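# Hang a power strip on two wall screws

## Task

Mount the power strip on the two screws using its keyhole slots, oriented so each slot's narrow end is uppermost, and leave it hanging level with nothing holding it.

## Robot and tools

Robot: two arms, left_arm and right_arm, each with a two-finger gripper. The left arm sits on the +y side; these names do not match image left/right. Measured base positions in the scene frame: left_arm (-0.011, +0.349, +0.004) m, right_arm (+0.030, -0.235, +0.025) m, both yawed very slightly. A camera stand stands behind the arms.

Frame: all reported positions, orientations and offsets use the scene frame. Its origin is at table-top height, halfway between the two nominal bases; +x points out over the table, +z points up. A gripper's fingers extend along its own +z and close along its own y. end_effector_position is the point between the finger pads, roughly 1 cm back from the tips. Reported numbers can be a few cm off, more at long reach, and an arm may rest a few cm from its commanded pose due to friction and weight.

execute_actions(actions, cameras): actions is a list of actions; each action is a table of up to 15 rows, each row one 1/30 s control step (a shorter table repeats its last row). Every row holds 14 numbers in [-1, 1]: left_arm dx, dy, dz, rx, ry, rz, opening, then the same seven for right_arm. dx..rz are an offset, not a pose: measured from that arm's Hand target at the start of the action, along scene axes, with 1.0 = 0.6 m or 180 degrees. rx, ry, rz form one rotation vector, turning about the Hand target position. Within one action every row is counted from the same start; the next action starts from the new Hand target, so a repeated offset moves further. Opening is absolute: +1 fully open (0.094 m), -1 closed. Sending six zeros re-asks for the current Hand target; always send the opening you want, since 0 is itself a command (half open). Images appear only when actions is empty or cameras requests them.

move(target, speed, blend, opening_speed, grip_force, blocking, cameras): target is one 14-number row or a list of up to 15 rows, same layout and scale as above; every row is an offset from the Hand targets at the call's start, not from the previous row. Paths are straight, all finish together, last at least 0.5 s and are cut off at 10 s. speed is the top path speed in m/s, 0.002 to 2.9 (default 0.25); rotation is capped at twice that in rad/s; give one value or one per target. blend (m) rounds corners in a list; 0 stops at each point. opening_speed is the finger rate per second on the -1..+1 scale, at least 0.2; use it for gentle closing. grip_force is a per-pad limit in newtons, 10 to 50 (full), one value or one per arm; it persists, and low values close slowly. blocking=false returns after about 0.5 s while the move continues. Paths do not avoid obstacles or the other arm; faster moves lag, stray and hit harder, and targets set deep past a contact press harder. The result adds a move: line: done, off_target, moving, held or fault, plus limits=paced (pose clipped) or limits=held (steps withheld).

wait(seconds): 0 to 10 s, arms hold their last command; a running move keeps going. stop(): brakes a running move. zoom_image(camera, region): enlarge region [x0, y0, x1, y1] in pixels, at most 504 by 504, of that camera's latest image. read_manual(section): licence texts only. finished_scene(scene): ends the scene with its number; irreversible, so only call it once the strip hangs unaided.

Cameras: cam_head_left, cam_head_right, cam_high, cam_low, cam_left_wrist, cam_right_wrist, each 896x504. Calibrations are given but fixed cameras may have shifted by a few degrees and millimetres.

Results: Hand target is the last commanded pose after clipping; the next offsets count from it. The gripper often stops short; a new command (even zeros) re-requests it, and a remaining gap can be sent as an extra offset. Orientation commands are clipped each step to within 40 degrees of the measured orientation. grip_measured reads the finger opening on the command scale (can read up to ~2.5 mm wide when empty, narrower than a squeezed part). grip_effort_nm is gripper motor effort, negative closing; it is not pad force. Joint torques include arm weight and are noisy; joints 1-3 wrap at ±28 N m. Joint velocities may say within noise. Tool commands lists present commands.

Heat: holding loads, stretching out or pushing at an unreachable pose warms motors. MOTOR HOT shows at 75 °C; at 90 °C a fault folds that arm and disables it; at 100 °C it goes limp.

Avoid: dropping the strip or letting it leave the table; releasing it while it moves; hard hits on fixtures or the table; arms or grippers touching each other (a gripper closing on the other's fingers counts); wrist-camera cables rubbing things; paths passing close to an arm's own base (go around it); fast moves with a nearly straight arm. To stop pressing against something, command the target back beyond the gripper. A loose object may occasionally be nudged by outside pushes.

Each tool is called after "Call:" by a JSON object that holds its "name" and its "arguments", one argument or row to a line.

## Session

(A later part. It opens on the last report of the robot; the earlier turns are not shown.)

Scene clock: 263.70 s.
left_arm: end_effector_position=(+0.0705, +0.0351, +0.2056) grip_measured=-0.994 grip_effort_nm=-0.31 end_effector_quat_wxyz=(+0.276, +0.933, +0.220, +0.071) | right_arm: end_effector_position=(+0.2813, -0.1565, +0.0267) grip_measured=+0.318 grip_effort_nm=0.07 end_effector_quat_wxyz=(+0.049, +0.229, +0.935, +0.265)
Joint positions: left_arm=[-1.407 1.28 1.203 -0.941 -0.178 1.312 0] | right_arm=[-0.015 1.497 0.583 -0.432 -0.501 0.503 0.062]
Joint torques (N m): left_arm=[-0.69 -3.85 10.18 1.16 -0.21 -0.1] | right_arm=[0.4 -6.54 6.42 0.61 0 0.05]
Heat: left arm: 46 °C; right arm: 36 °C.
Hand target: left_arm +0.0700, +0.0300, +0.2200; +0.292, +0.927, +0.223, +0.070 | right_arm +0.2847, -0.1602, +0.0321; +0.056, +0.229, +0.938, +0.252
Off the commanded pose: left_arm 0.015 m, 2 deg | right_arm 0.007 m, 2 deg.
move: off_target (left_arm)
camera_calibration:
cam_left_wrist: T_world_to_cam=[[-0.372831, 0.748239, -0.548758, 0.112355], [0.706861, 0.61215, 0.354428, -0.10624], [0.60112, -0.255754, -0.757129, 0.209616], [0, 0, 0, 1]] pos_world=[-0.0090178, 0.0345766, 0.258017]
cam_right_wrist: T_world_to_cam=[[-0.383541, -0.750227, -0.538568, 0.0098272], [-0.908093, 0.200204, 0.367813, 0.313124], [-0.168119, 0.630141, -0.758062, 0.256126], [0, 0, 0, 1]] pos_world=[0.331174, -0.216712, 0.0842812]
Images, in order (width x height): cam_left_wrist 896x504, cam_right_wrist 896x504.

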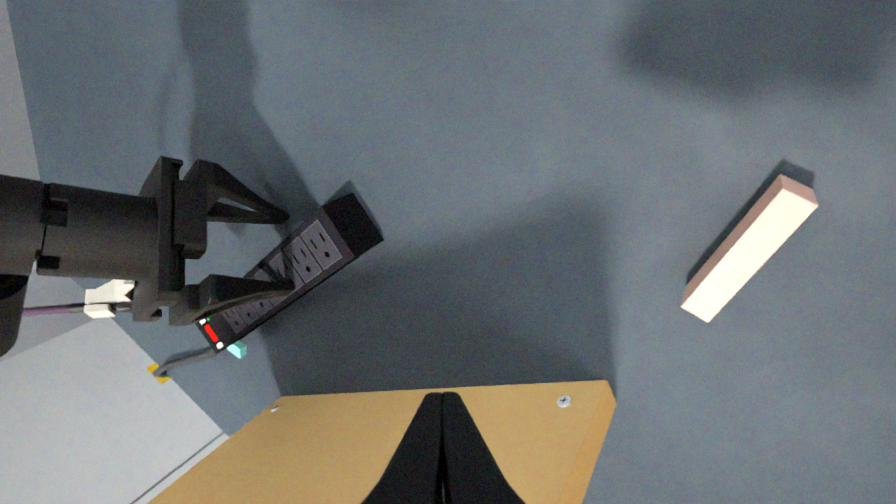

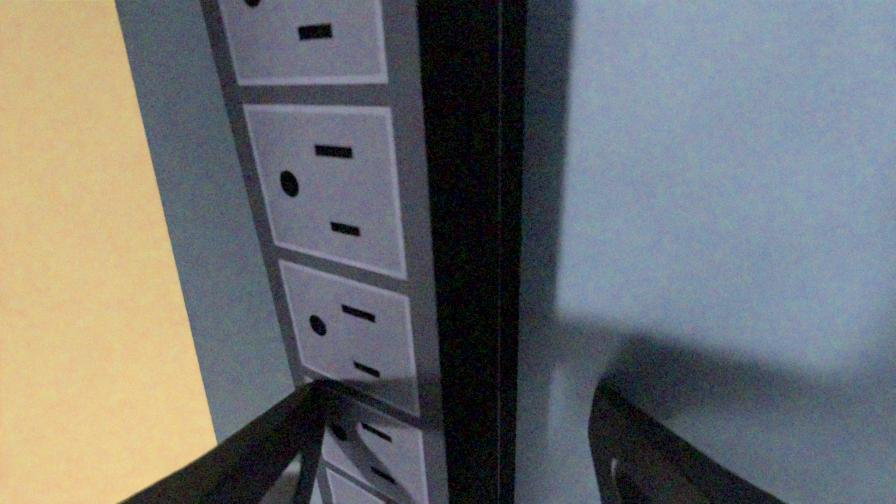

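Call:
{"name": "move", "arguments": {
  "target": [0,0,0,0,0,0,-1, -0.0097,-0.0183,0.006,-0.0886,0.0467,0,0.915],
  "speed": 0.15,
  "opening_speed": 0.57,
  "cameras": ["cam_left_wrist","cam_right_wrist"]
}}

Call:
{"name": "zoom_image", "arguments": {
  "camera": "cam_left_wrist",
  "region": [60, 100, 440, 380]
}}

Scene clock: 266.47 s.
left_arm: end_effector_position=(+0.0705, +0.0351, +0.2056) grip_measured=-0.994 grip_effort_nm=-0.30 end_effector_quat_wxyz=(+0.276, +0.933, +0.220, +0.071) | right_arm: end_effector_position=(+0.2756, -0.1696, +0.0337) grip_measured=+0.913 grip_effort_nm=0.08 end_effector_quat_wxyz=(+0.020, +0.236, +0.965, +0.112)
Joint positions: left_arm=[-1.407 1.28 1.203 -0.941 -0.178 1.312 0] | right_arm=[0.139 1.516 0.744 -0.682 -0.196 0.609 0.09]
Joint torques (N m): left_arm=[-0.69 -3.85 10.17 1.16 -0.22 -0.09] | right_arm=[0.43 -4.05 7.1 0.49 -0.02 0.07]
Heat: left arm: 46 °C; right arm: 36 °C.
Hand target: left_arm +0.0700, +0.0300, +0.2200; +0.292, +0.927, +0.223, +0.070 | right_arm +0.2788, -0.1711, +0.0357; +0.019, +0.237, +0.966, +0.103
Off the commanded pose: left_arm 0.015 m, 2 deg | right_arm 0.004 m, 1 deg.
move: off_target (left_arm)
camera_calibration:
cam_left_wrist: T_world_to_cam=[[-0.372831, 0.748239, -0.548758, 0.112355], [0.706861, 0.61215, 0.354428, -0.10624], [0.60112, -0.255754, -0.757129, 0.209616], [0, 0, 0, 1]] pos_world=[-0.0090178, 0.0345766, 0.258017]
cam_right_wrist: T_world_to_cam=[[-0.43365, -0.866072, -0.248732, -0.0140315], [-0.857355, 0.311629, 0.409671, 0.311442], [-0.277292, 0.390906, -0.877668, 0.262335], [0, 0, 0, 1]] pos_world=[0.333674, -0.211755, 0.0991645]
Images, in order (width x height): cam_left_wrist 896x504, cam_right_wrist 896x504.

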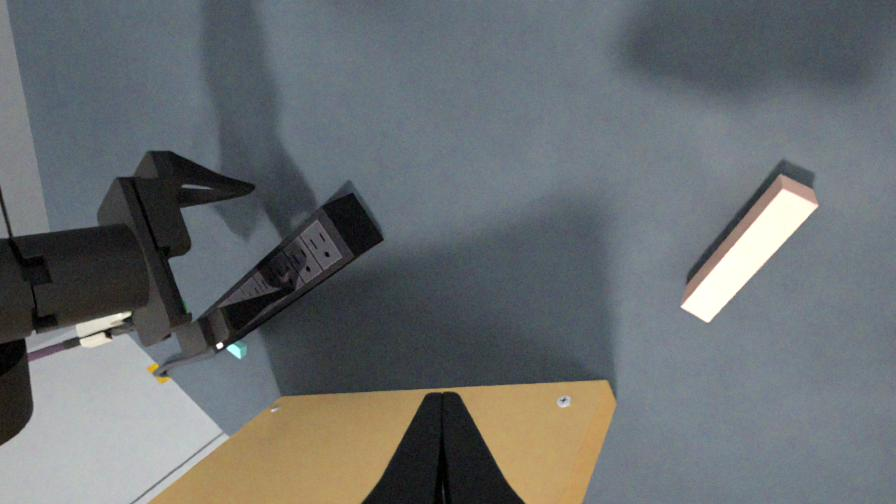

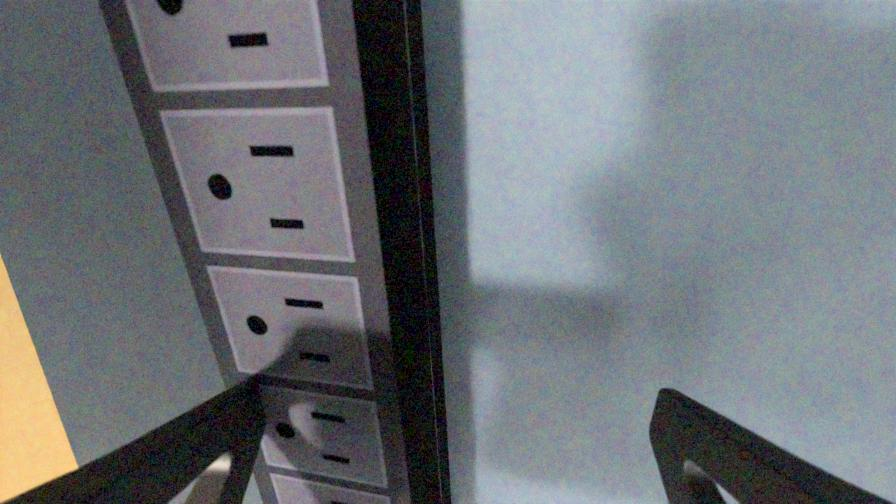

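Scaled by 1.326 from the camera's 896x504 image, which has a finer 1280x720 frame.

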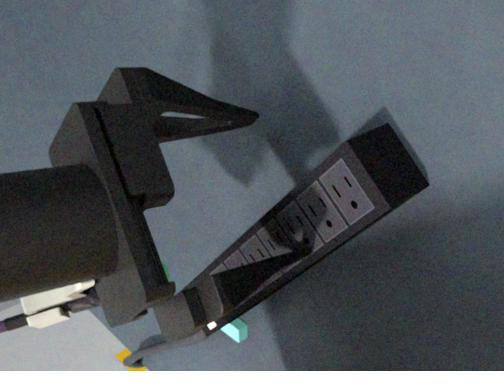

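Call:
{"name": "zoom_image", "arguments": {
  "camera": "cam_right_wrist",
  "region": [120, 200, 520, 504]
}}

Scaled by 1.260 from the camera's 896x504 image, which has a finer 1280x720 frame.

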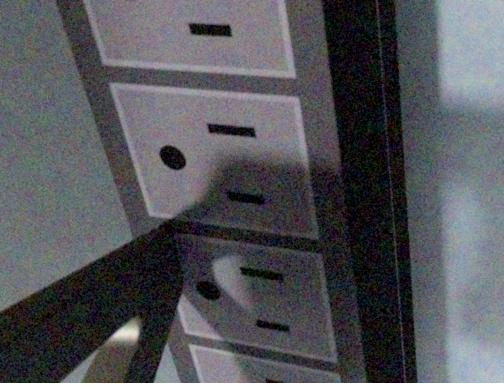

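Call:
{"name": "move", "arguments": {
  "target": [
    [0,0,0,0,0,0,-1, 0.0109,0.0206,0,0,0,0,0.915],
    [0,0,0,0,0,0,-1, 0.0115,0.0225,-0.0218,-0.0629,0.0228,0.0474,0.915]
  ],
  "speed": [0.05,0.1],
  "blend": [0.002,0],
  "cameras": ["cam_left_wrist","cam_right_wrist","cam_high"]
}}

Scene clock: 273.80 s.
left_arm: end_effector_position=(+0.0705, +0.0351, +0.2056) grip_measured=-0.994 grip_effort_nm=-0.30 end_effector_quat_wxyz=(+0.276, +0.933, +0.220, +0.071) | right_arm: end_effector_position=(+0.2805, -0.1579, +0.0205) grip_measured=+0.914 grip_effort_nm=0.07 end_effector_quat_wxyz=(-0.002, +0.170, +0.985, +0.006)
Joint positions: left_arm=[-1.407 1.28 1.203 -0.941 -0.178 1.312 0] | right_arm=[0.307 1.681 0.876 -0.765 -0.012 0.628 0.09]
Joint torques (N m): left_arm=[-0.69 -3.86 10.18 1.16 -0.21 -0.09] | right_arm=[0.49 -5.37 6.89 0.39 0.12 -0.02]
Heat: left arm: 46 °C; right arm: 37 °C.
Hand target: left_arm +0.0700, +0.0300, +0.2200; +0.292, +0.927, +0.223, +0.070 | right_arm +0.2856, -0.1577, +0.0226; +0.000, +0.165, +0.986, -0.001
Off the commanded pose: left_arm 0.015 m, 2 deg | right_arm 0.006 m, 1 deg.
move: off_target (left_arm)
camera_calibration:
cam_left_wrist: T_world_to_cam=[[-0.372831, 0.748239, -0.548758, 0.112355], [0.706861, 0.61215, 0.354428, -0.10624], [0.60112, -0.255754, -0.757129, 0.209616], [0, 0, 0, 1]] pos_world=[-0.0090178, 0.0345766, 0.258017]
cam_right_wrist: T_world_to_cam=[[-0.319293, -0.947011, -0.0349556, -0.0542807], [-0.865354, 0.276329, 0.418096, 0.313973], [-0.386283, 0.163744, -0.90773, 0.242817], [0, 0, 0, 1]] pos_world=[0.348163, -0.177924, 0.0872436]
Images, in order (width x height): cam_high 896x504, cam_left_wrist 896x504, cam_right_wrist 896x504.

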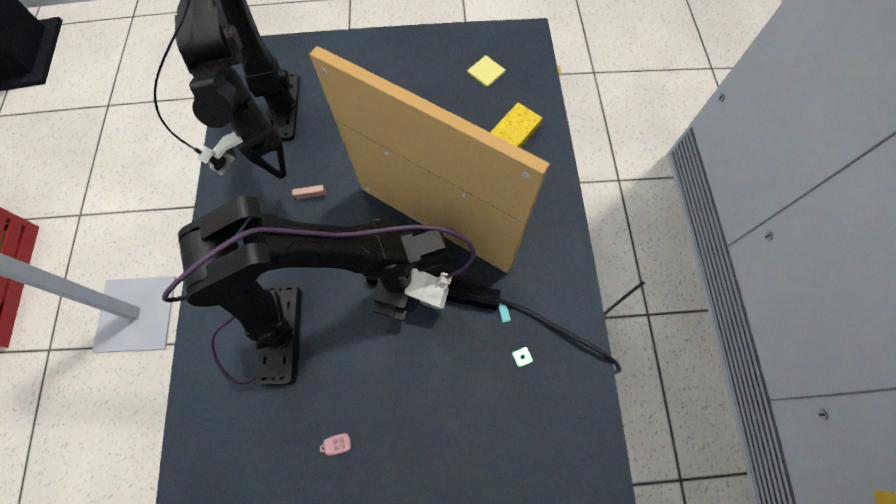

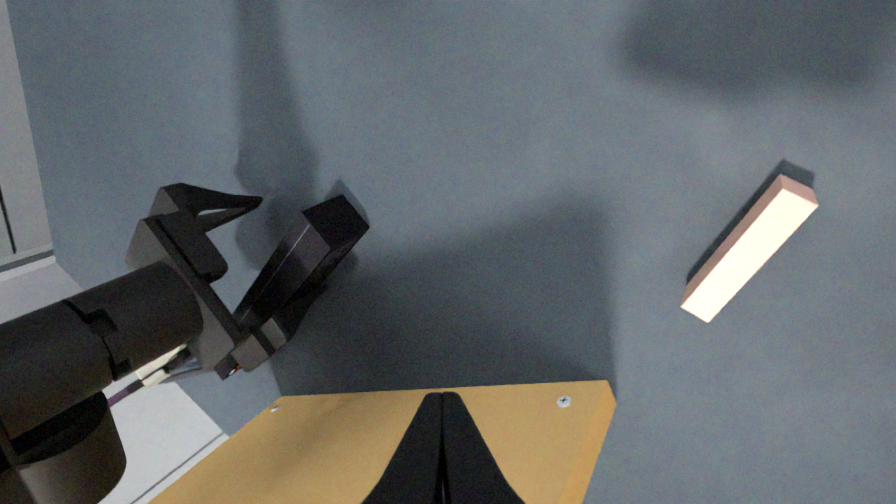

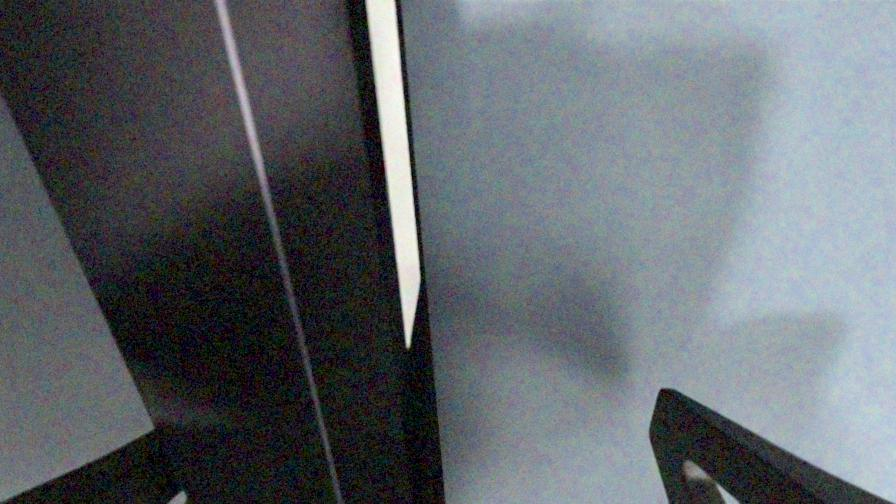

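Call:
{"name": "move", "arguments": {
  "target": [
    [0,0,0,0,0,0,-1, 0,0,0.09,0,0,0,0.915],
    [0,0,0,0,0,0,-1, 0.0873,0.0245,0.1123,0,0,0.0444,1]
  ],
  "speed": 0.25,
  "blend": [0.02,0],
  "cameras": ["cam_left_wrist","cam_right_wrist","cam_high"]
}}

Scene clock: 279.27 s.
left_arm: end_effector_position=(+0.0705, +0.0351, +0.2056) grip_measured=-0.994 grip_effort_nm=-0.30 end_effector_quat_wxyz=(+0.276, +0.933, +0.220, +0.071) | right_arm: end_effector_position=(+0.3338, -0.1425, +0.0880) grip_measured=+0.998 grip_effort_nm=0.09 end_effector_quat_wxyz=(-0.001, +0.099, +0.995, +0.005)
Joint positions: left_arm=[-1.407 1.28 1.203 -0.941 -0.178 1.312 0] | right_arm=[0.307 1.773 1.278 -1.073 -0.011 0.486 0.094]
Joint torques (N m): left_arm=[-0.69 -3.85 10.18 1.16 -0.22 -0.09] | right_arm=[0.31 -6.91 7.58 0.42 0.11 0.04]
Heat: left arm: 47 °C; right arm: 37 °C.
Hand target: left_arm +0.0700, +0.0300, +0.2200; +0.292, +0.927, +0.223, +0.070 | right_arm +0.3380, -0.1430, +0.0899; +0.000, +0.096, +0.995, -0.001
Off the commanded pose: left_arm 0.015 m, 2 deg | right_arm 0.005 m, 1 deg.
move: off_target (left_arm)
camera_calibration:
cam_left_wrist: T_world_to_cam=[[-0.372831, 0.748239, -0.548758, 0.112355], [0.706861, 0.61215, 0.354428, -0.10624], [0.60112, -0.255754, -0.757129, 0.209616], [0, 0, 0, 1]] pos_world=[-0.0090178, 0.0345766, 0.258017]
cam_right_wrist: T_world_to_cam=[[-0.181686, -0.982745, -0.0346877, -0.0714507], [-0.897333, 0.15126, 0.414625, 0.320698], [-0.402224, 0.106458, -0.909331, 0.319446], [0, 0, 0, 1]] pos_world=[0.40328, -0.152734, 0.155034]
Images, in order (width x height): cam_high 896x504, cam_left_wrist 896x504, cam_right_wrist 896x504.

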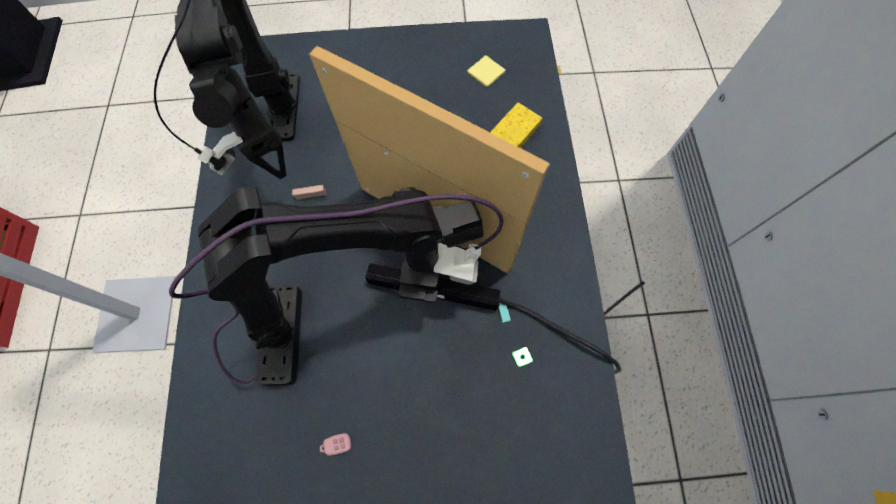

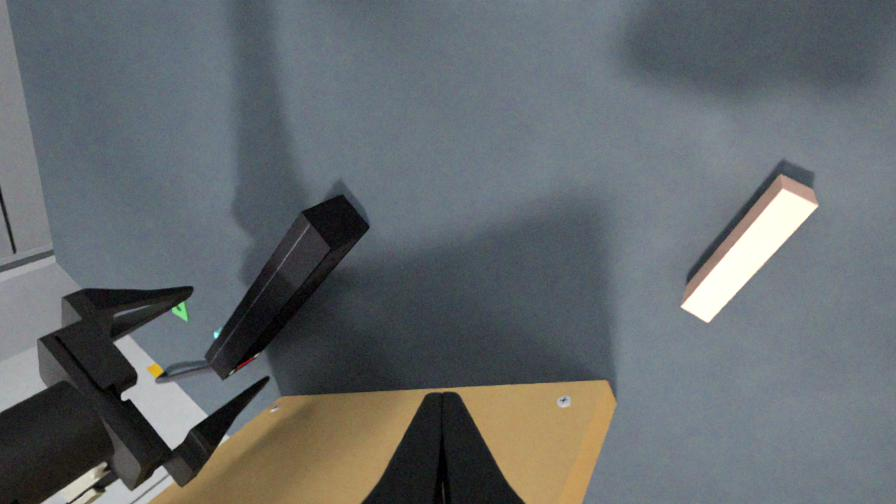

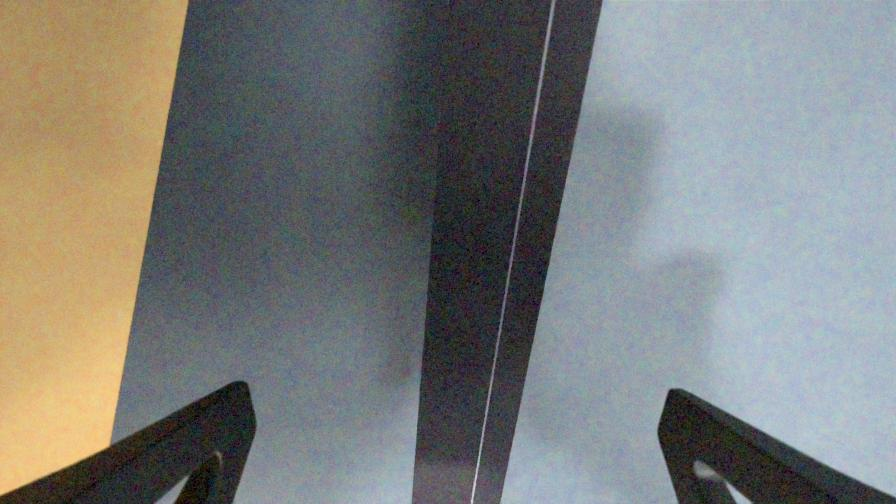

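Call:
{"name": "move", "arguments": {
  "target": [0,0,0,0,0,0,-1, 0.0132,-0.0183,-0.0965,0,0,-0.0222,1],
  "speed": 0.2,
  "cameras": ["cam_left_wrist","cam_right_wrist"]
}}

Scene clock: 283.03 s.
left_arm: end_effector_position=(+0.0705, +0.0351, +0.2056) grip_measured=-0.994 grip_effort_nm=-0.31 end_effector_quat_wxyz=(+0.276, +0.933, +0.220, +0.071) | right_arm: end_effector_position=(+0.3436, -0.1517, +0.0366) grip_measured=+0.998 grip_effort_nm=0.08 end_effector_quat_wxyz=(-0.003, +0.126, +0.992, +0.004)
Joint positions: left_arm=[-1.407 1.28 1.203 -0.941 -0.178 1.312 0] | right_arm=[0.272 1.87 1.184 -0.888 -0.009 0.505 0.094]
Joint torques (N m): left_arm=[-0.69 -3.85 10.15 1.16 -0.21 -0.09] | right_arm=[-0.32 -7.65 4.59 0.72 0.03 0.06]
Heat: left arm: 47 °C; right arm: 37 °C.
Hand target: left_arm +0.0700, +0.0300, +0.2200; +0.292, +0.927, +0.223, +0.070 | right_arm +0.3459, -0.1540, +0.0321; +0.000, +0.131, +0.991, -0.001
Off the commanded pose: left_arm 0.015 m, 2 deg | right_arm 0.006 m, 1 deg.
move: off_target (left_arm)
camera_calibration:
cam_left_wrist: T_world_to_cam=[[-0.372831, 0.748239, -0.548758, 0.112355], [0.706861, 0.61215, 0.354428, -0.10624], [0.60112, -0.255754, -0.757129, 0.209616], [0, 0, 0, 1]] pos_world=[-0.0090178, 0.0345766, 0.258017]
cam_right_wrist: T_world_to_cam=[[-0.234703, -0.971569, -0.0311291, -0.0606245], [-0.885734, 0.200554, 0.418633, 0.355608], [-0.400488, 0.125826, -0.907622, 0.279952], [0, 0, 0, 1]] pos_world=[0.412862, -0.165445, 0.103334]
Images, in order (width x height): cam_left_wrist 896x504, cam_right_wrist 896x504.

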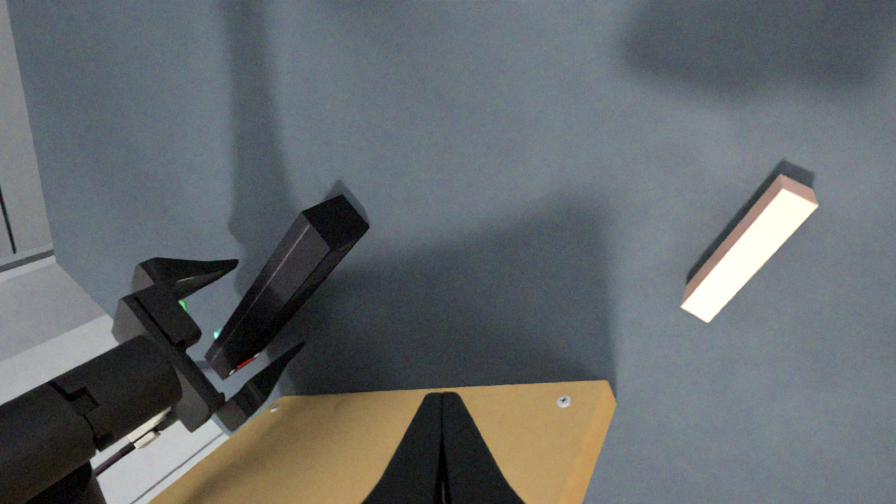

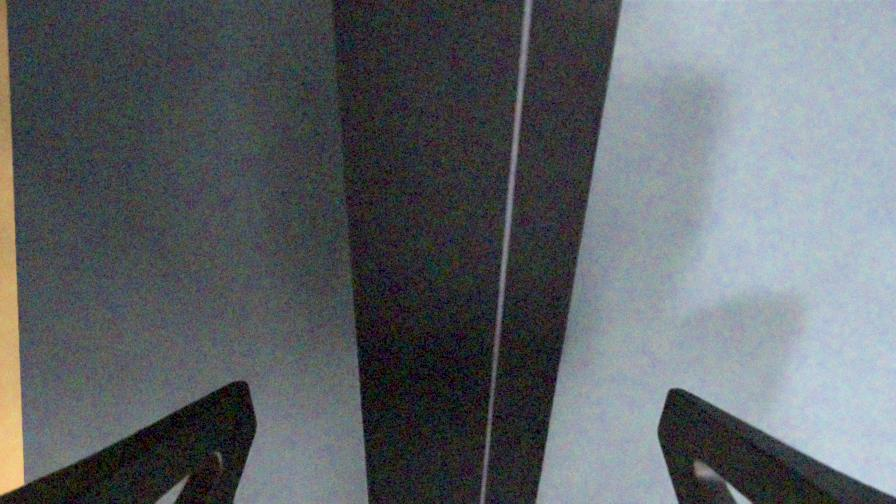

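Call:
{"name": "move", "arguments": {
  "target": [0,0,0,0,0,0,-1, 0,0,0,0,0,0,-0.5],
  "speed": 0.1,
  "opening_speed": 1.5
}}

Scene clock: 285.13 s.
left_arm: end_effector_position=(+0.0705, +0.0351, +0.2056) grip_measured=-0.994 grip_effort_nm=-0.30 end_effector_quat_wxyz=(+0.276, +0.933, +0.220, +0.071) | right_arm: end_effector_position=(+0.3439, -0.1517, +0.0366) grip_measured=-0.301 grip_effort_nm=-1.03 end_effector_quat_wxyz=(-0.002, +0.127, +0.992, +0.004)
Joint positions: left_arm=[-1.407 1.28 1.203 -0.941 -0.178 1.312 0] | right_arm=[0.272 1.87 1.184 -0.887 -0.009 0.507 0.033]
Joint torques (N m): left_arm=[-0.69 -3.85 10.18 1.16 -0.21 -0.09] | right_arm=[-0.18 -7.66 4.48 0.71 0.09 0.06]
Heat: left arm: 47 °C; right arm: 37 °C.
Hand target: left_arm +0.0700, +0.0300, +0.2200; +0.292, +0.927, +0.223, +0.070 | right_arm +0.3459, -0.1539, +0.0321; +0.000, +0.131, +0.991, -0.001
Off the commanded pose: left_arm 0.015 m, 2 deg | right_arm 0.005 m, 1 deg.
move: off_target (left_arm)

Call:
{"name": "move", "arguments": {
  "target": [
    [0,0,0,0,0,0,-1, -0.0598,0.0232,0.0798,0.3689,-0.1236,-0.0337,-0.5],
    [0,0,0,0,0,0,-1, -0.0598,0.0232,0.0165,0.3689,-0.1236,-0.0337,-0.5]
  ],
  "speed": [0.4,0.12],
  "blend": [0.01,0],
  "cameras": ["cam_left_wrist","cam_high"]
}}

Scene clock: 290.43 s.
left_arm: end_effector_position=(+0.0705, +0.0351, +0.2056) grip_measured=-0.994 grip_effort_nm=-0.31 end_effector_quat_wxyz=(+0.276, +0.933, +0.220, +0.071) | right_arm: end_effector_position=(+0.3161, -0.1494, +0.0354) grip_measured=-0.301 grip_effort_nm=-1.03 end_effector_quat_wxyz=(+0.119, +0.165, +0.821, +0.534)
Joint positions: left_arm=[-1.407 1.28 1.203 -0.941 -0.178 1.312 0] | right_arm=[-0.273 1.842 0.521 0.026 -1.14 0.282 0.033]
Joint torques (N m): left_arm=[-0.69 -3.85 10.17 1.16 -0.21 -0.09] | right_arm=[0.9 -5.37 2.22 0.98 -1.1 0.04]
Heat: left arm: 47 °C; right arm: 37 °C.
Hand target: left_arm +0.0700, +0.0300, +0.2200; +0.292, +0.927, +0.223, +0.070 | right_arm +0.3102, -0.1400, +0.0420; +0.110, +0.156, +0.805, +0.562
Off the commanded pose: left_arm 0.015 m, 2 deg | right_arm 0.013 m, 4 deg.
move: off_target (left_arm, right_arm)
camera_calibration:
cam_left_wrist: T_world_to_cam=[[-0.372831, 0.748239, -0.548758, 0.112355], [0.706861, 0.61215, 0.354428, -0.10624], [0.60112, -0.255754, -0.757129, 0.209616], [0, 0, 0, 1]] pos_world=[-0.0090178, 0.0345766, 0.258017]
Images, in order (width x height): cam_high 896x504, cam_left_wrist 896x504.

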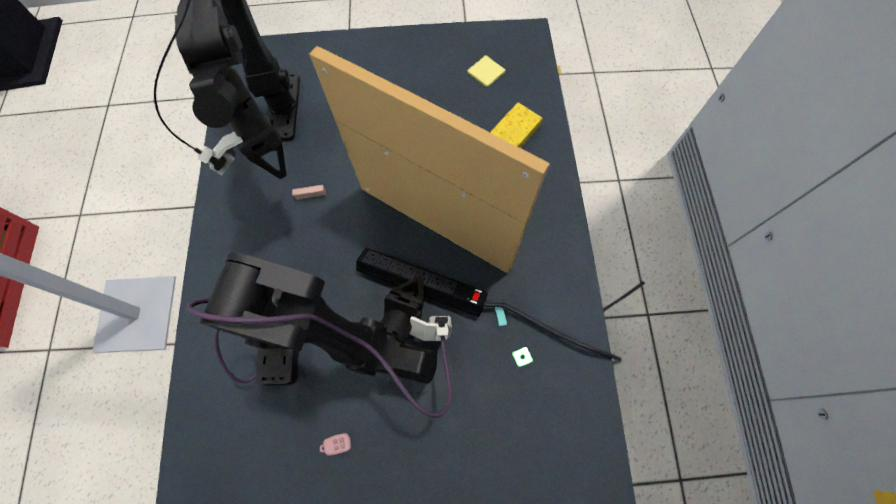

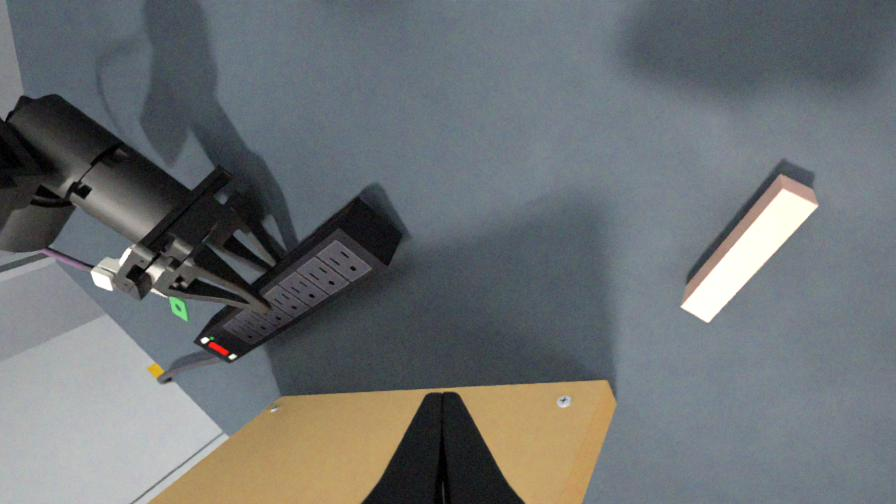

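Call:
{"name": "move", "arguments": {
  "target": [0,0,0,0,0,0,-1, 0,0,-0.0125,0.0155,-0.0063,0,-0.5],
  "speed": 0.04
}}

Scene clock: 292.33 s.
left_arm: end_effector_position=(+0.0705, +0.0351, +0.2056) grip_measured=-0.994 grip_effort_nm=-0.31 end_effector_quat_wxyz=(+0.276, +0.933, +0.220, +0.071) | right_arm: end_effector_position=(+0.3162, -0.1459, +0.0305) grip_measured=-0.301 grip_effort_nm=-1.03 end_effector_quat_wxyz=(+0.119, +0.162, +0.802, +0.562)
Joint positions: left_arm=[-1.407 1.28 1.203 -0.941 -0.178 1.312 0] | right_arm=[-0.279 1.921 0.51 0.132 -1.208 0.302 0.033]
Joint torques (N m): left_arm=[-0.7 -3.84 10.18 1.16 -0.22 -0.09] | right_arm=[0.21 -5.31 1.46 0.99 -0.99 -0.16]
Heat: left arm: 47 °C; right arm: 36 °C.
Hand target: left_arm +0.0700, +0.0300, +0.2200; +0.292, +0.927, +0.223, +0.070 | right_arm +0.3101, -0.1400, +0.0345; +0.114, +0.153, +0.790, +0.583
Off the commanded pose: left_arm 0.015 m, 2 deg | right_arm 0.009 m, 3 deg.
move: off_target (left_arm, right_arm)

Call:
{"name": "move", "arguments": {
  "target": [0,0,0,0,0,0,-1, 0.0132,-0.0172,-0.005,-0.0612,0.0265,0,-0.149],
  "speed": 0.15,
  "cameras": ["cam_right_wrist"]
}}

Scene clock: 295.80 s.
left_arm: end_effector_position=(+0.0705, +0.0351, +0.2056) grip_measured=-0.994 grip_effort_nm=-0.30 end_effector_quat_wxyz=(+0.276, +0.933, +0.220, +0.071) | right_arm: end_effector_position=(+0.3140, -0.1494, +0.0265) grip_measured=-0.151 grip_effort_nm=0.08 end_effector_quat_wxyz=(+0.086, +0.177, +0.840, +0.505)
Joint positions: left_arm=[-1.407 1.28 1.203 -0.941 -0.178 1.312 0] | right_arm=[-0.251 1.844 0.572 -0.107 -1.065 0.257 0.04]
Joint torques (N m): left_arm=[-0.69 -3.86 10.18 1.16 -0.21 -0.09] | right_arm=[0.61 -8.68 4.4 0.59 -0.36 -0.14]
Heat: left arm: 47 °C; right arm: 36 °C.
Hand target: left_arm +0.0700, +0.0300, +0.2200; +0.292, +0.927, +0.223, +0.070 | right_arm +0.3180, -0.1503, +0.0315; +0.095, +0.165, +0.846, +0.498
Off the commanded pose: left_arm 0.015 m, 2 deg | right_arm 0.007 m, 2 deg.
move: off_target (left_arm)
camera_calibration:
cam_right_wrist: T_world_to_cam=[[-0.187603, -0.413806, -0.890825, 0.0255941], [-0.978713, 0.00190392, 0.205227, 0.33831], [-0.083228, 0.910363, -0.405354, 0.262897], [0, 0, 0, 1]] pos_world=[0.357791, -0.229385, 0.0599362]
Images, in order (width x height): cam_right_wrist 896x504.

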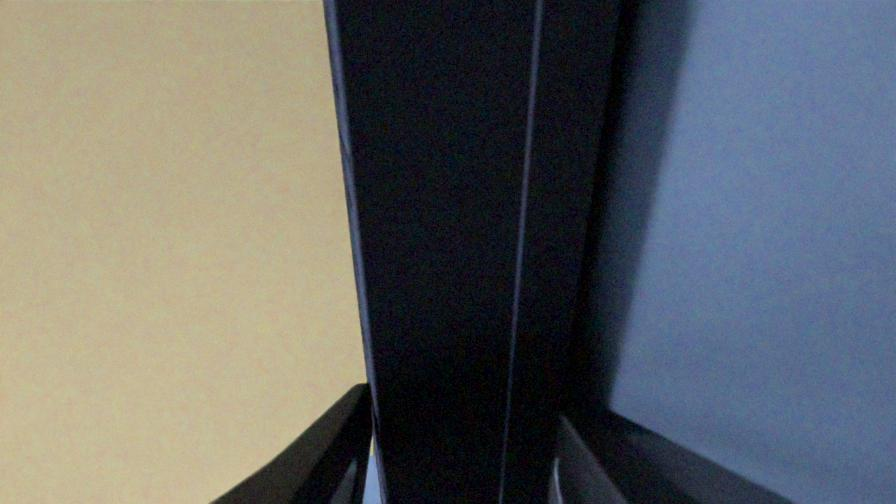

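Call:
{"name": "move", "arguments": {
  "target": [0,0,0,0,0,0,-1, -0.003,-0.0069,0.0018,-0.0663,0.0287,0,-0.021],
  "speed": 0.15,
  "opening_speed": 0.2,
  "cameras": ["cam_right_wrist"]
}}

Scene clock: 298.07 s.
left_arm: end_effector_position=(+0.0705, +0.0351, +0.2056) grip_measured=-0.994 grip_effort_nm=-0.30 end_effector_quat_wxyz=(+0.276, +0.933, +0.220, +0.071) | right_arm: end_effector_position=(+0.3116, -0.1521, +0.0271) grip_measured=-0.023 grip_effort_nm=0.09 end_effector_quat_wxyz=(+0.065, +0.182, +0.892, +0.409)
Joint positions: left_arm=[-1.407 1.28 1.203 -0.941 -0.178 1.312 0] | right_arm=[-0.171 1.719 0.626 -0.289 -0.839 0.295 0.046]
Joint torques (N m): left_arm=[-0.7 -3.85 10.18 1.16 -0.21 -0.09] | right_arm=[0.61 -8.25 5.5 0.62 -0.25 -0.02]
Heat: left arm: 47 °C; right arm: 36 °C.
Hand target: left_arm +0.0700, +0.0300, +0.2200; +0.292, +0.927, +0.223, +0.070 | right_arm +0.3162, -0.1544, +0.0325; +0.073, +0.177, +0.896, +0.400
Off the commanded pose: left_arm 0.015 m, 2 deg | right_arm 0.008 m, 2 deg.
move: off_target (left_arm)
camera_calibration:
cam_right_wrist: T_world_to_cam=[[-0.249352, -0.587738, -0.769667, 0.014117], [-0.958639, 0.0371726, 0.282187, 0.332812], [-0.137242, 0.808197, -0.572698, 0.271197], [0, 0, 0, 1]] pos_world=[0.359786, -0.223255, 0.0722642]
Images, in order (width x height): cam_right_wrist 896x504.

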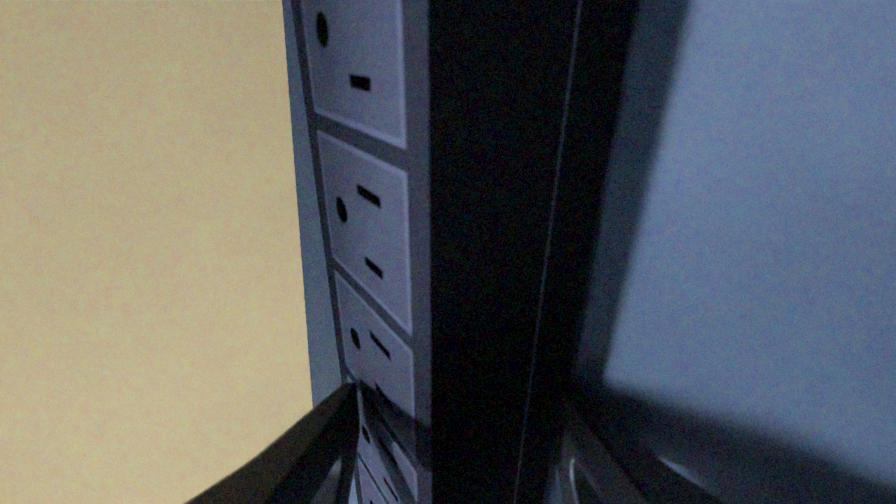

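Call:
{"name": "move", "arguments": {
  "target": [0,0,0,0,0,0,-1, -0.0072,-0.0167,0.0012,-0.0943,0.0408,0,0.319],
  "speed": 0.15,
  "opening_speed": 0.32,
  "cameras": ["cam_right_wrist"]
}}

Scene clock: 300.60 s.
left_arm: end_effector_position=(+0.0705, +0.0351, +0.2056) grip_measured=-0.994 grip_effort_nm=-0.31 end_effector_quat_wxyz=(+0.276, +0.933, +0.220, +0.071) | right_arm: end_effector_position=(+0.3086, -0.1599, +0.0272) grip_measured=+0.318 grip_effort_nm=0.07 end_effector_quat_wxyz=(+0.032, +0.190, +0.944, +0.266)
Joint positions: left_arm=[-1.407 1.28 1.203 -0.941 -0.178 1.312 0] | right_arm=[-0.036 1.648 0.743 -0.51 -0.522 0.382 0.062]
Joint torques (N m): left_arm=[-0.69 -3.86 10.18 1.16 -0.21 -0.09] | right_arm=[0.27 -8.01 5.91 0.54 0.01 0.01]
Heat: left arm: 47 °C; right arm: 36 °C.
Hand target: left_arm +0.0700, +0.0300, +0.2200; +0.292, +0.927, +0.223, +0.070 | right_arm +0.3120, -0.1645, +0.0333; +0.042, +0.189, +0.948, +0.251
Off the commanded pose: left_arm 0.015 m, 2 deg | right_arm 0.008 m, 2 deg.
move: off_target (left_arm)
camera_calibration:
cam_right_wrist: T_world_to_cam=[[-0.322648, -0.780042, -0.536128, -0.00566867], [-0.918405, 0.120974, 0.376693, 0.328716], [-0.228979, 0.613922, -0.755426, 0.279392], [0, 0, 0, 1]] pos_world=[0.36404, -0.215713, 0.0841956]
Images, in order (width x height): cam_right_wrist 896x504.

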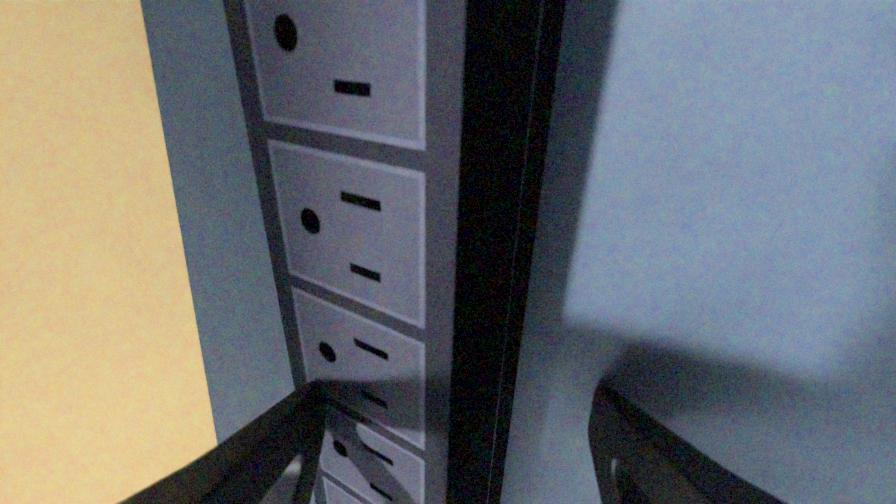

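Call:
{"name": "move", "arguments": {
  "target": [0,0,0,0,0,0,-1, -0.0167,-0.0385,0.0035,-0.0816,0.0353,0,0.915],
  "speed": 0.15,
  "opening_speed": 0.64,
  "cameras": ["cam_right_wrist","cam_left_wrist"]
}}

Call:
{"name": "zoom_image", "arguments": {
  "camera": "cam_left_wrist",
  "region": [100, 120, 440, 400]
}}

Scene clock: 303.70 s.
left_arm: end_effector_position=(+0.0705, +0.0351, +0.2056) grip_measured=-0.994 grip_effort_nm=-0.31 end_effector_quat_wxyz=(+0.276, +0.933, +0.220, +0.071) | right_arm: end_effector_position=(+0.3019, -0.1801, +0.0312) grip_measured=+0.914 grip_effort_nm=0.07 end_effector_quat_wxyz=(+0.009, +0.193, +0.971, +0.140)
Joint positions: left_arm=[-1.407 1.28 1.203 -0.941 -0.178 1.312 0] | right_arm=[0.043 1.642 0.849 -0.697 -0.27 0.426 0.09]
Joint torques (N m): left_arm=[-0.69 -3.85 10.18 1.16 -0.21 -0.09] | right_arm=[0.31 -7.35 6.2 0.39 0.28 0.05]
Heat: left arm: 48 °C; right arm: 36 °C.
Hand target: left_arm +0.0700, +0.0300, +0.2200; +0.292, +0.927, +0.223, +0.070 | right_arm +0.3018, -0.1876, +0.0353; +0.013, +0.196, +0.974, +0.117
Off the commanded pose: left_arm 0.015 m, 2 deg | right_arm 0.009 m, 3 deg.
move: off_target (left_arm, right_arm)
camera_calibration:
cam_left_wrist: T_world_to_cam=[[-0.372831, 0.748239, -0.548758, 0.112355], [0.706861, 0.61215, 0.354428, -0.10624], [0.60112, -0.255754, -0.757129, 0.209616], [0, 0, 0, 1]] pos_world=[-0.0090178, 0.0345766, 0.258017]
cam_right_wrist: T_world_to_cam=[[-0.355757, -0.885512, -0.298839, -0.0378196], [-0.881436, 0.211624, 0.422239, 0.327185], [-0.310657, 0.413622, -0.855809, 0.284998], [0, 0, 0, 1]] pos_world=[0.363475, -0.220611, 0.094451]
Images, in order (width x height): cam_left_wrist 896x504, cam_right_wrist 896x504.

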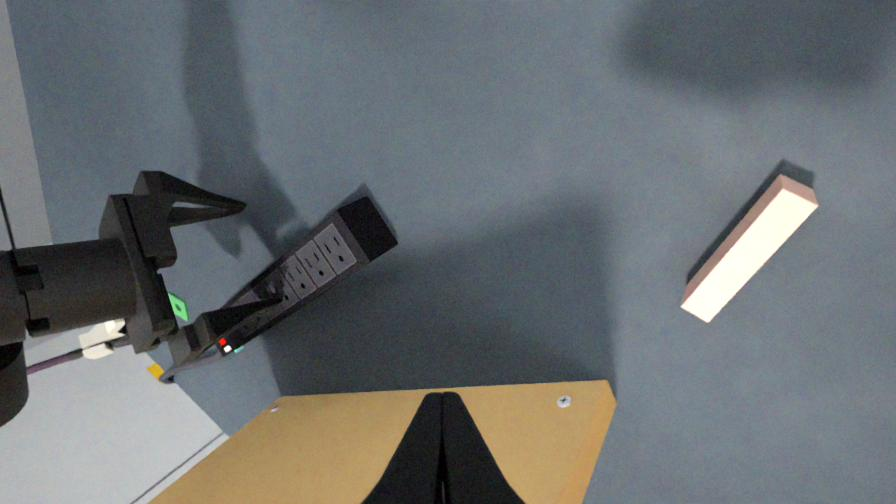

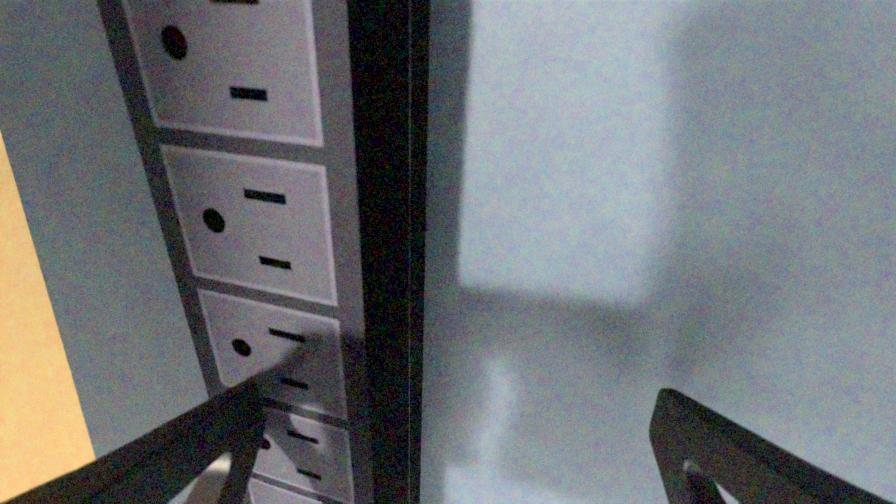

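Scaled by 1.482 from the camera's 896x504 image, which has a finer 1280x720 frame.

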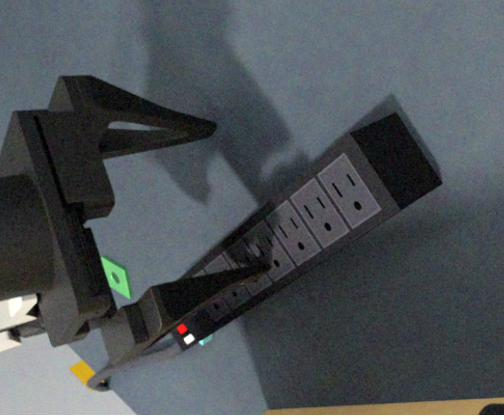

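Call:
{"name": "move", "arguments": {
  "target": [
    [0.2213,-0.2155,-0.175,0,0,0,-1, 0,0,0,0,0,0,0.915],
    [0.2213,-0.2155,-0.285,0,0,0,-1, 0,0,0,0,0,0,0.915]
  ],
  "speed": [0.3,0.06],
  "blend": [0.005,0],
  "cameras": ["cam_right_wrist","cam_left_wrist"]
}}

Scene clock: 308.63 s.
left_arm: end_effector_position=(+0.2050, -0.1015, +0.0602) grip_measured=-0.994 grip_effort_nm=-0.31 end_effector_quat_wxyz=(+0.300, +0.923, +0.227, +0.076) | right_arm: end_effector_position=(+0.3020, -0.1801, +0.0313) grip_measured=+0.914 grip_effort_nm=0.07 end_effector_quat_wxyz=(+0.009, +0.193, +0.971, +0.140)
Joint positions: left_arm=[-1.127 1.97 1.31 -0.282 -0.033 1.533 0] | right_arm=[0.043 1.642 0.85 -0.698 -0.27 0.426 0.09]
Joint torques (N m): left_arm=[0.18 -7.62 5.57 1.52 0.09 0.12] | right_arm=[0.21 -7.34 5.89 0.37 0.29 0.1]
Heat: left arm: 47 °C; right arm: 37 °C.
Hand target: left_arm +0.2029, -0.0993, +0.0490; +0.292, +0.927, +0.223, +0.070 | right_arm +0.3019, -0.1876, +0.0354; +0.013, +0.196, +0.974, +0.117
Off the commanded pose: left_arm 0.012 m, 1 deg | right_arm 0.009 m, 3 deg.
move: off_target (left_arm, right_arm)
camera_calibration:
cam_left_wrist: T_world_to_cam=[[-0.375629, 0.713915, -0.590955, 0.184566], [0.689972, 0.64114, 0.335974, -0.0587235], [0.618742, -0.281541, -0.733412, -0.023996], [0, 0, 0, 1]] pos_world=[0.124693, -0.10087, 0.111201]
cam_right_wrist: T_world_to_cam=[[-0.356087, -0.885391, -0.298806, -0.0376453], [-0.88134, 0.211945, 0.422279, 0.327176], [-0.310552, 0.413718, -0.855801, 0.285066], [0, 0, 0, 1]] pos_world=[0.363476, -0.220611, 0.094551]
Images, in order (width x height): cam_left_wrist 896x504, cam_right_wrist 896x504.

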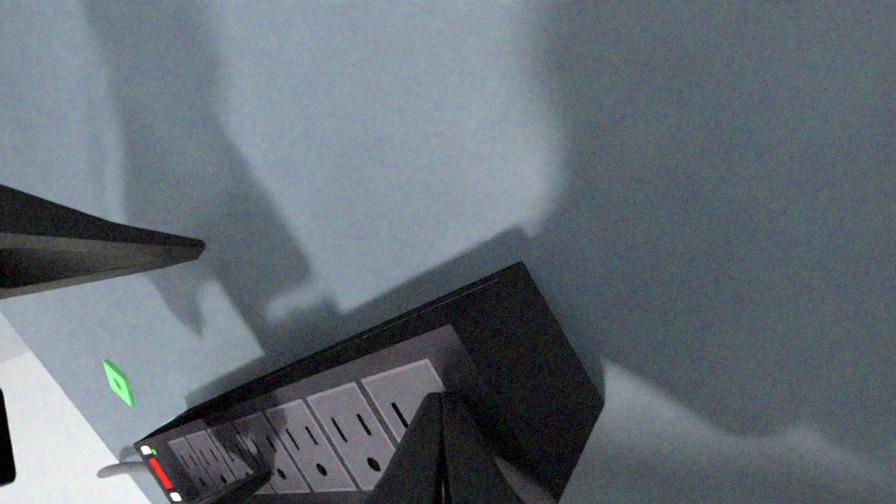

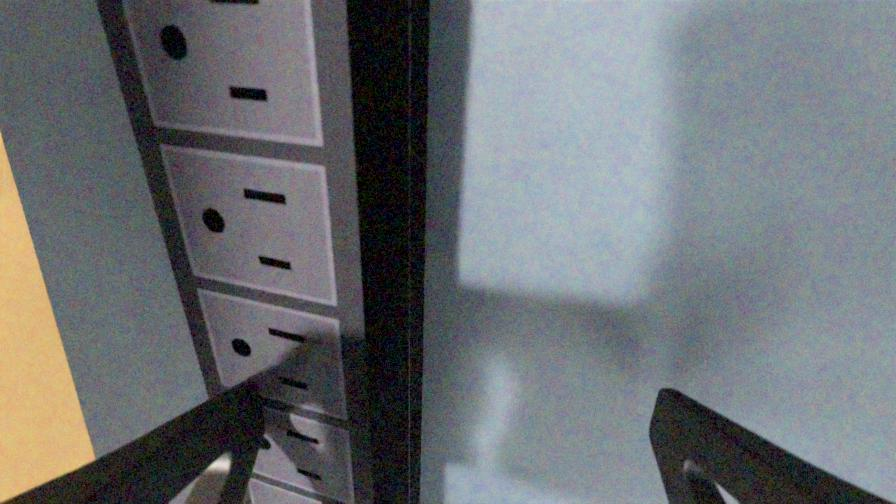

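Call:
{"name": "move", "arguments": {
  "target": [0,0,-0.03,0,0,0,-1, 0,0,0,0,0,0,0.915],
  "speed": 0.06,
  "cameras": ["cam_left_wrist"]
}}

Scene clock: 310.30 s.
left_arm: end_effector_position=(+0.2092, -0.1106, +0.0572) grip_measured=-0.994 grip_effort_nm=-0.30 end_effector_quat_wxyz=(+0.325, +0.915, +0.226, +0.081) | right_arm: end_effector_position=(+0.3020, -0.1802, +0.0313) grip_measured=+0.914 grip_effort_nm=0.07 end_effector_quat_wxyz=(+0.009, +0.193, +0.971, +0.140)
Joint positions: left_arm=[-1.127 1.986 1.284 -0.187 -0.033 1.533 0] | right_arm=[0.043 1.642 0.85 -0.698 -0.269 0.426 0.09]
Joint torques (N m): left_arm=[0.2 -6.84 4.86 1.18 0.09 0.12] | right_arm=[0.1 -7.51 6.09 0.36 0.28 0.06]
Heat: left arm: 46 °C; right arm: 37 °C.
Hand target: left_arm +0.2029, -0.0993, +0.0311; +0.292, +0.927, +0.223, +0.070 | right_arm +0.3019, -0.1876, +0.0354; +0.013, +0.196, +0.974, +0.117
Off the commanded pose: left_arm 0.029 m, 4 deg | right_arm 0.009 m, 3 deg.
move: off_target (left_arm, right_arm)
camera_calibration:
cam_left_wrist: T_world_to_cam=[[-0.361886, 0.684254, -0.633115, 0.187082], [0.682652, 0.657011, 0.319879, -0.0505437], [0.634842, -0.316438, -0.70487, -0.0401829], [0, 0, 0, 1]] pos_world=[0.127716, -0.107519, 0.106288]
Images, in order (width x height): cam_left_wrist 896x504.

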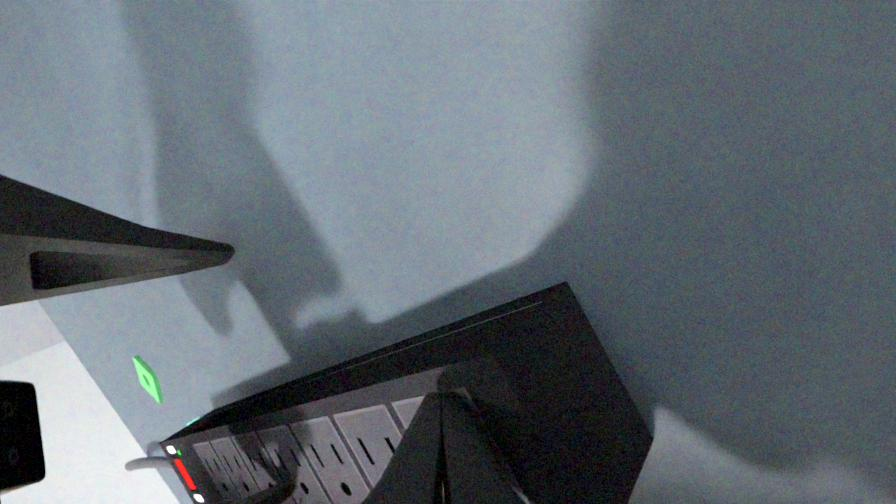

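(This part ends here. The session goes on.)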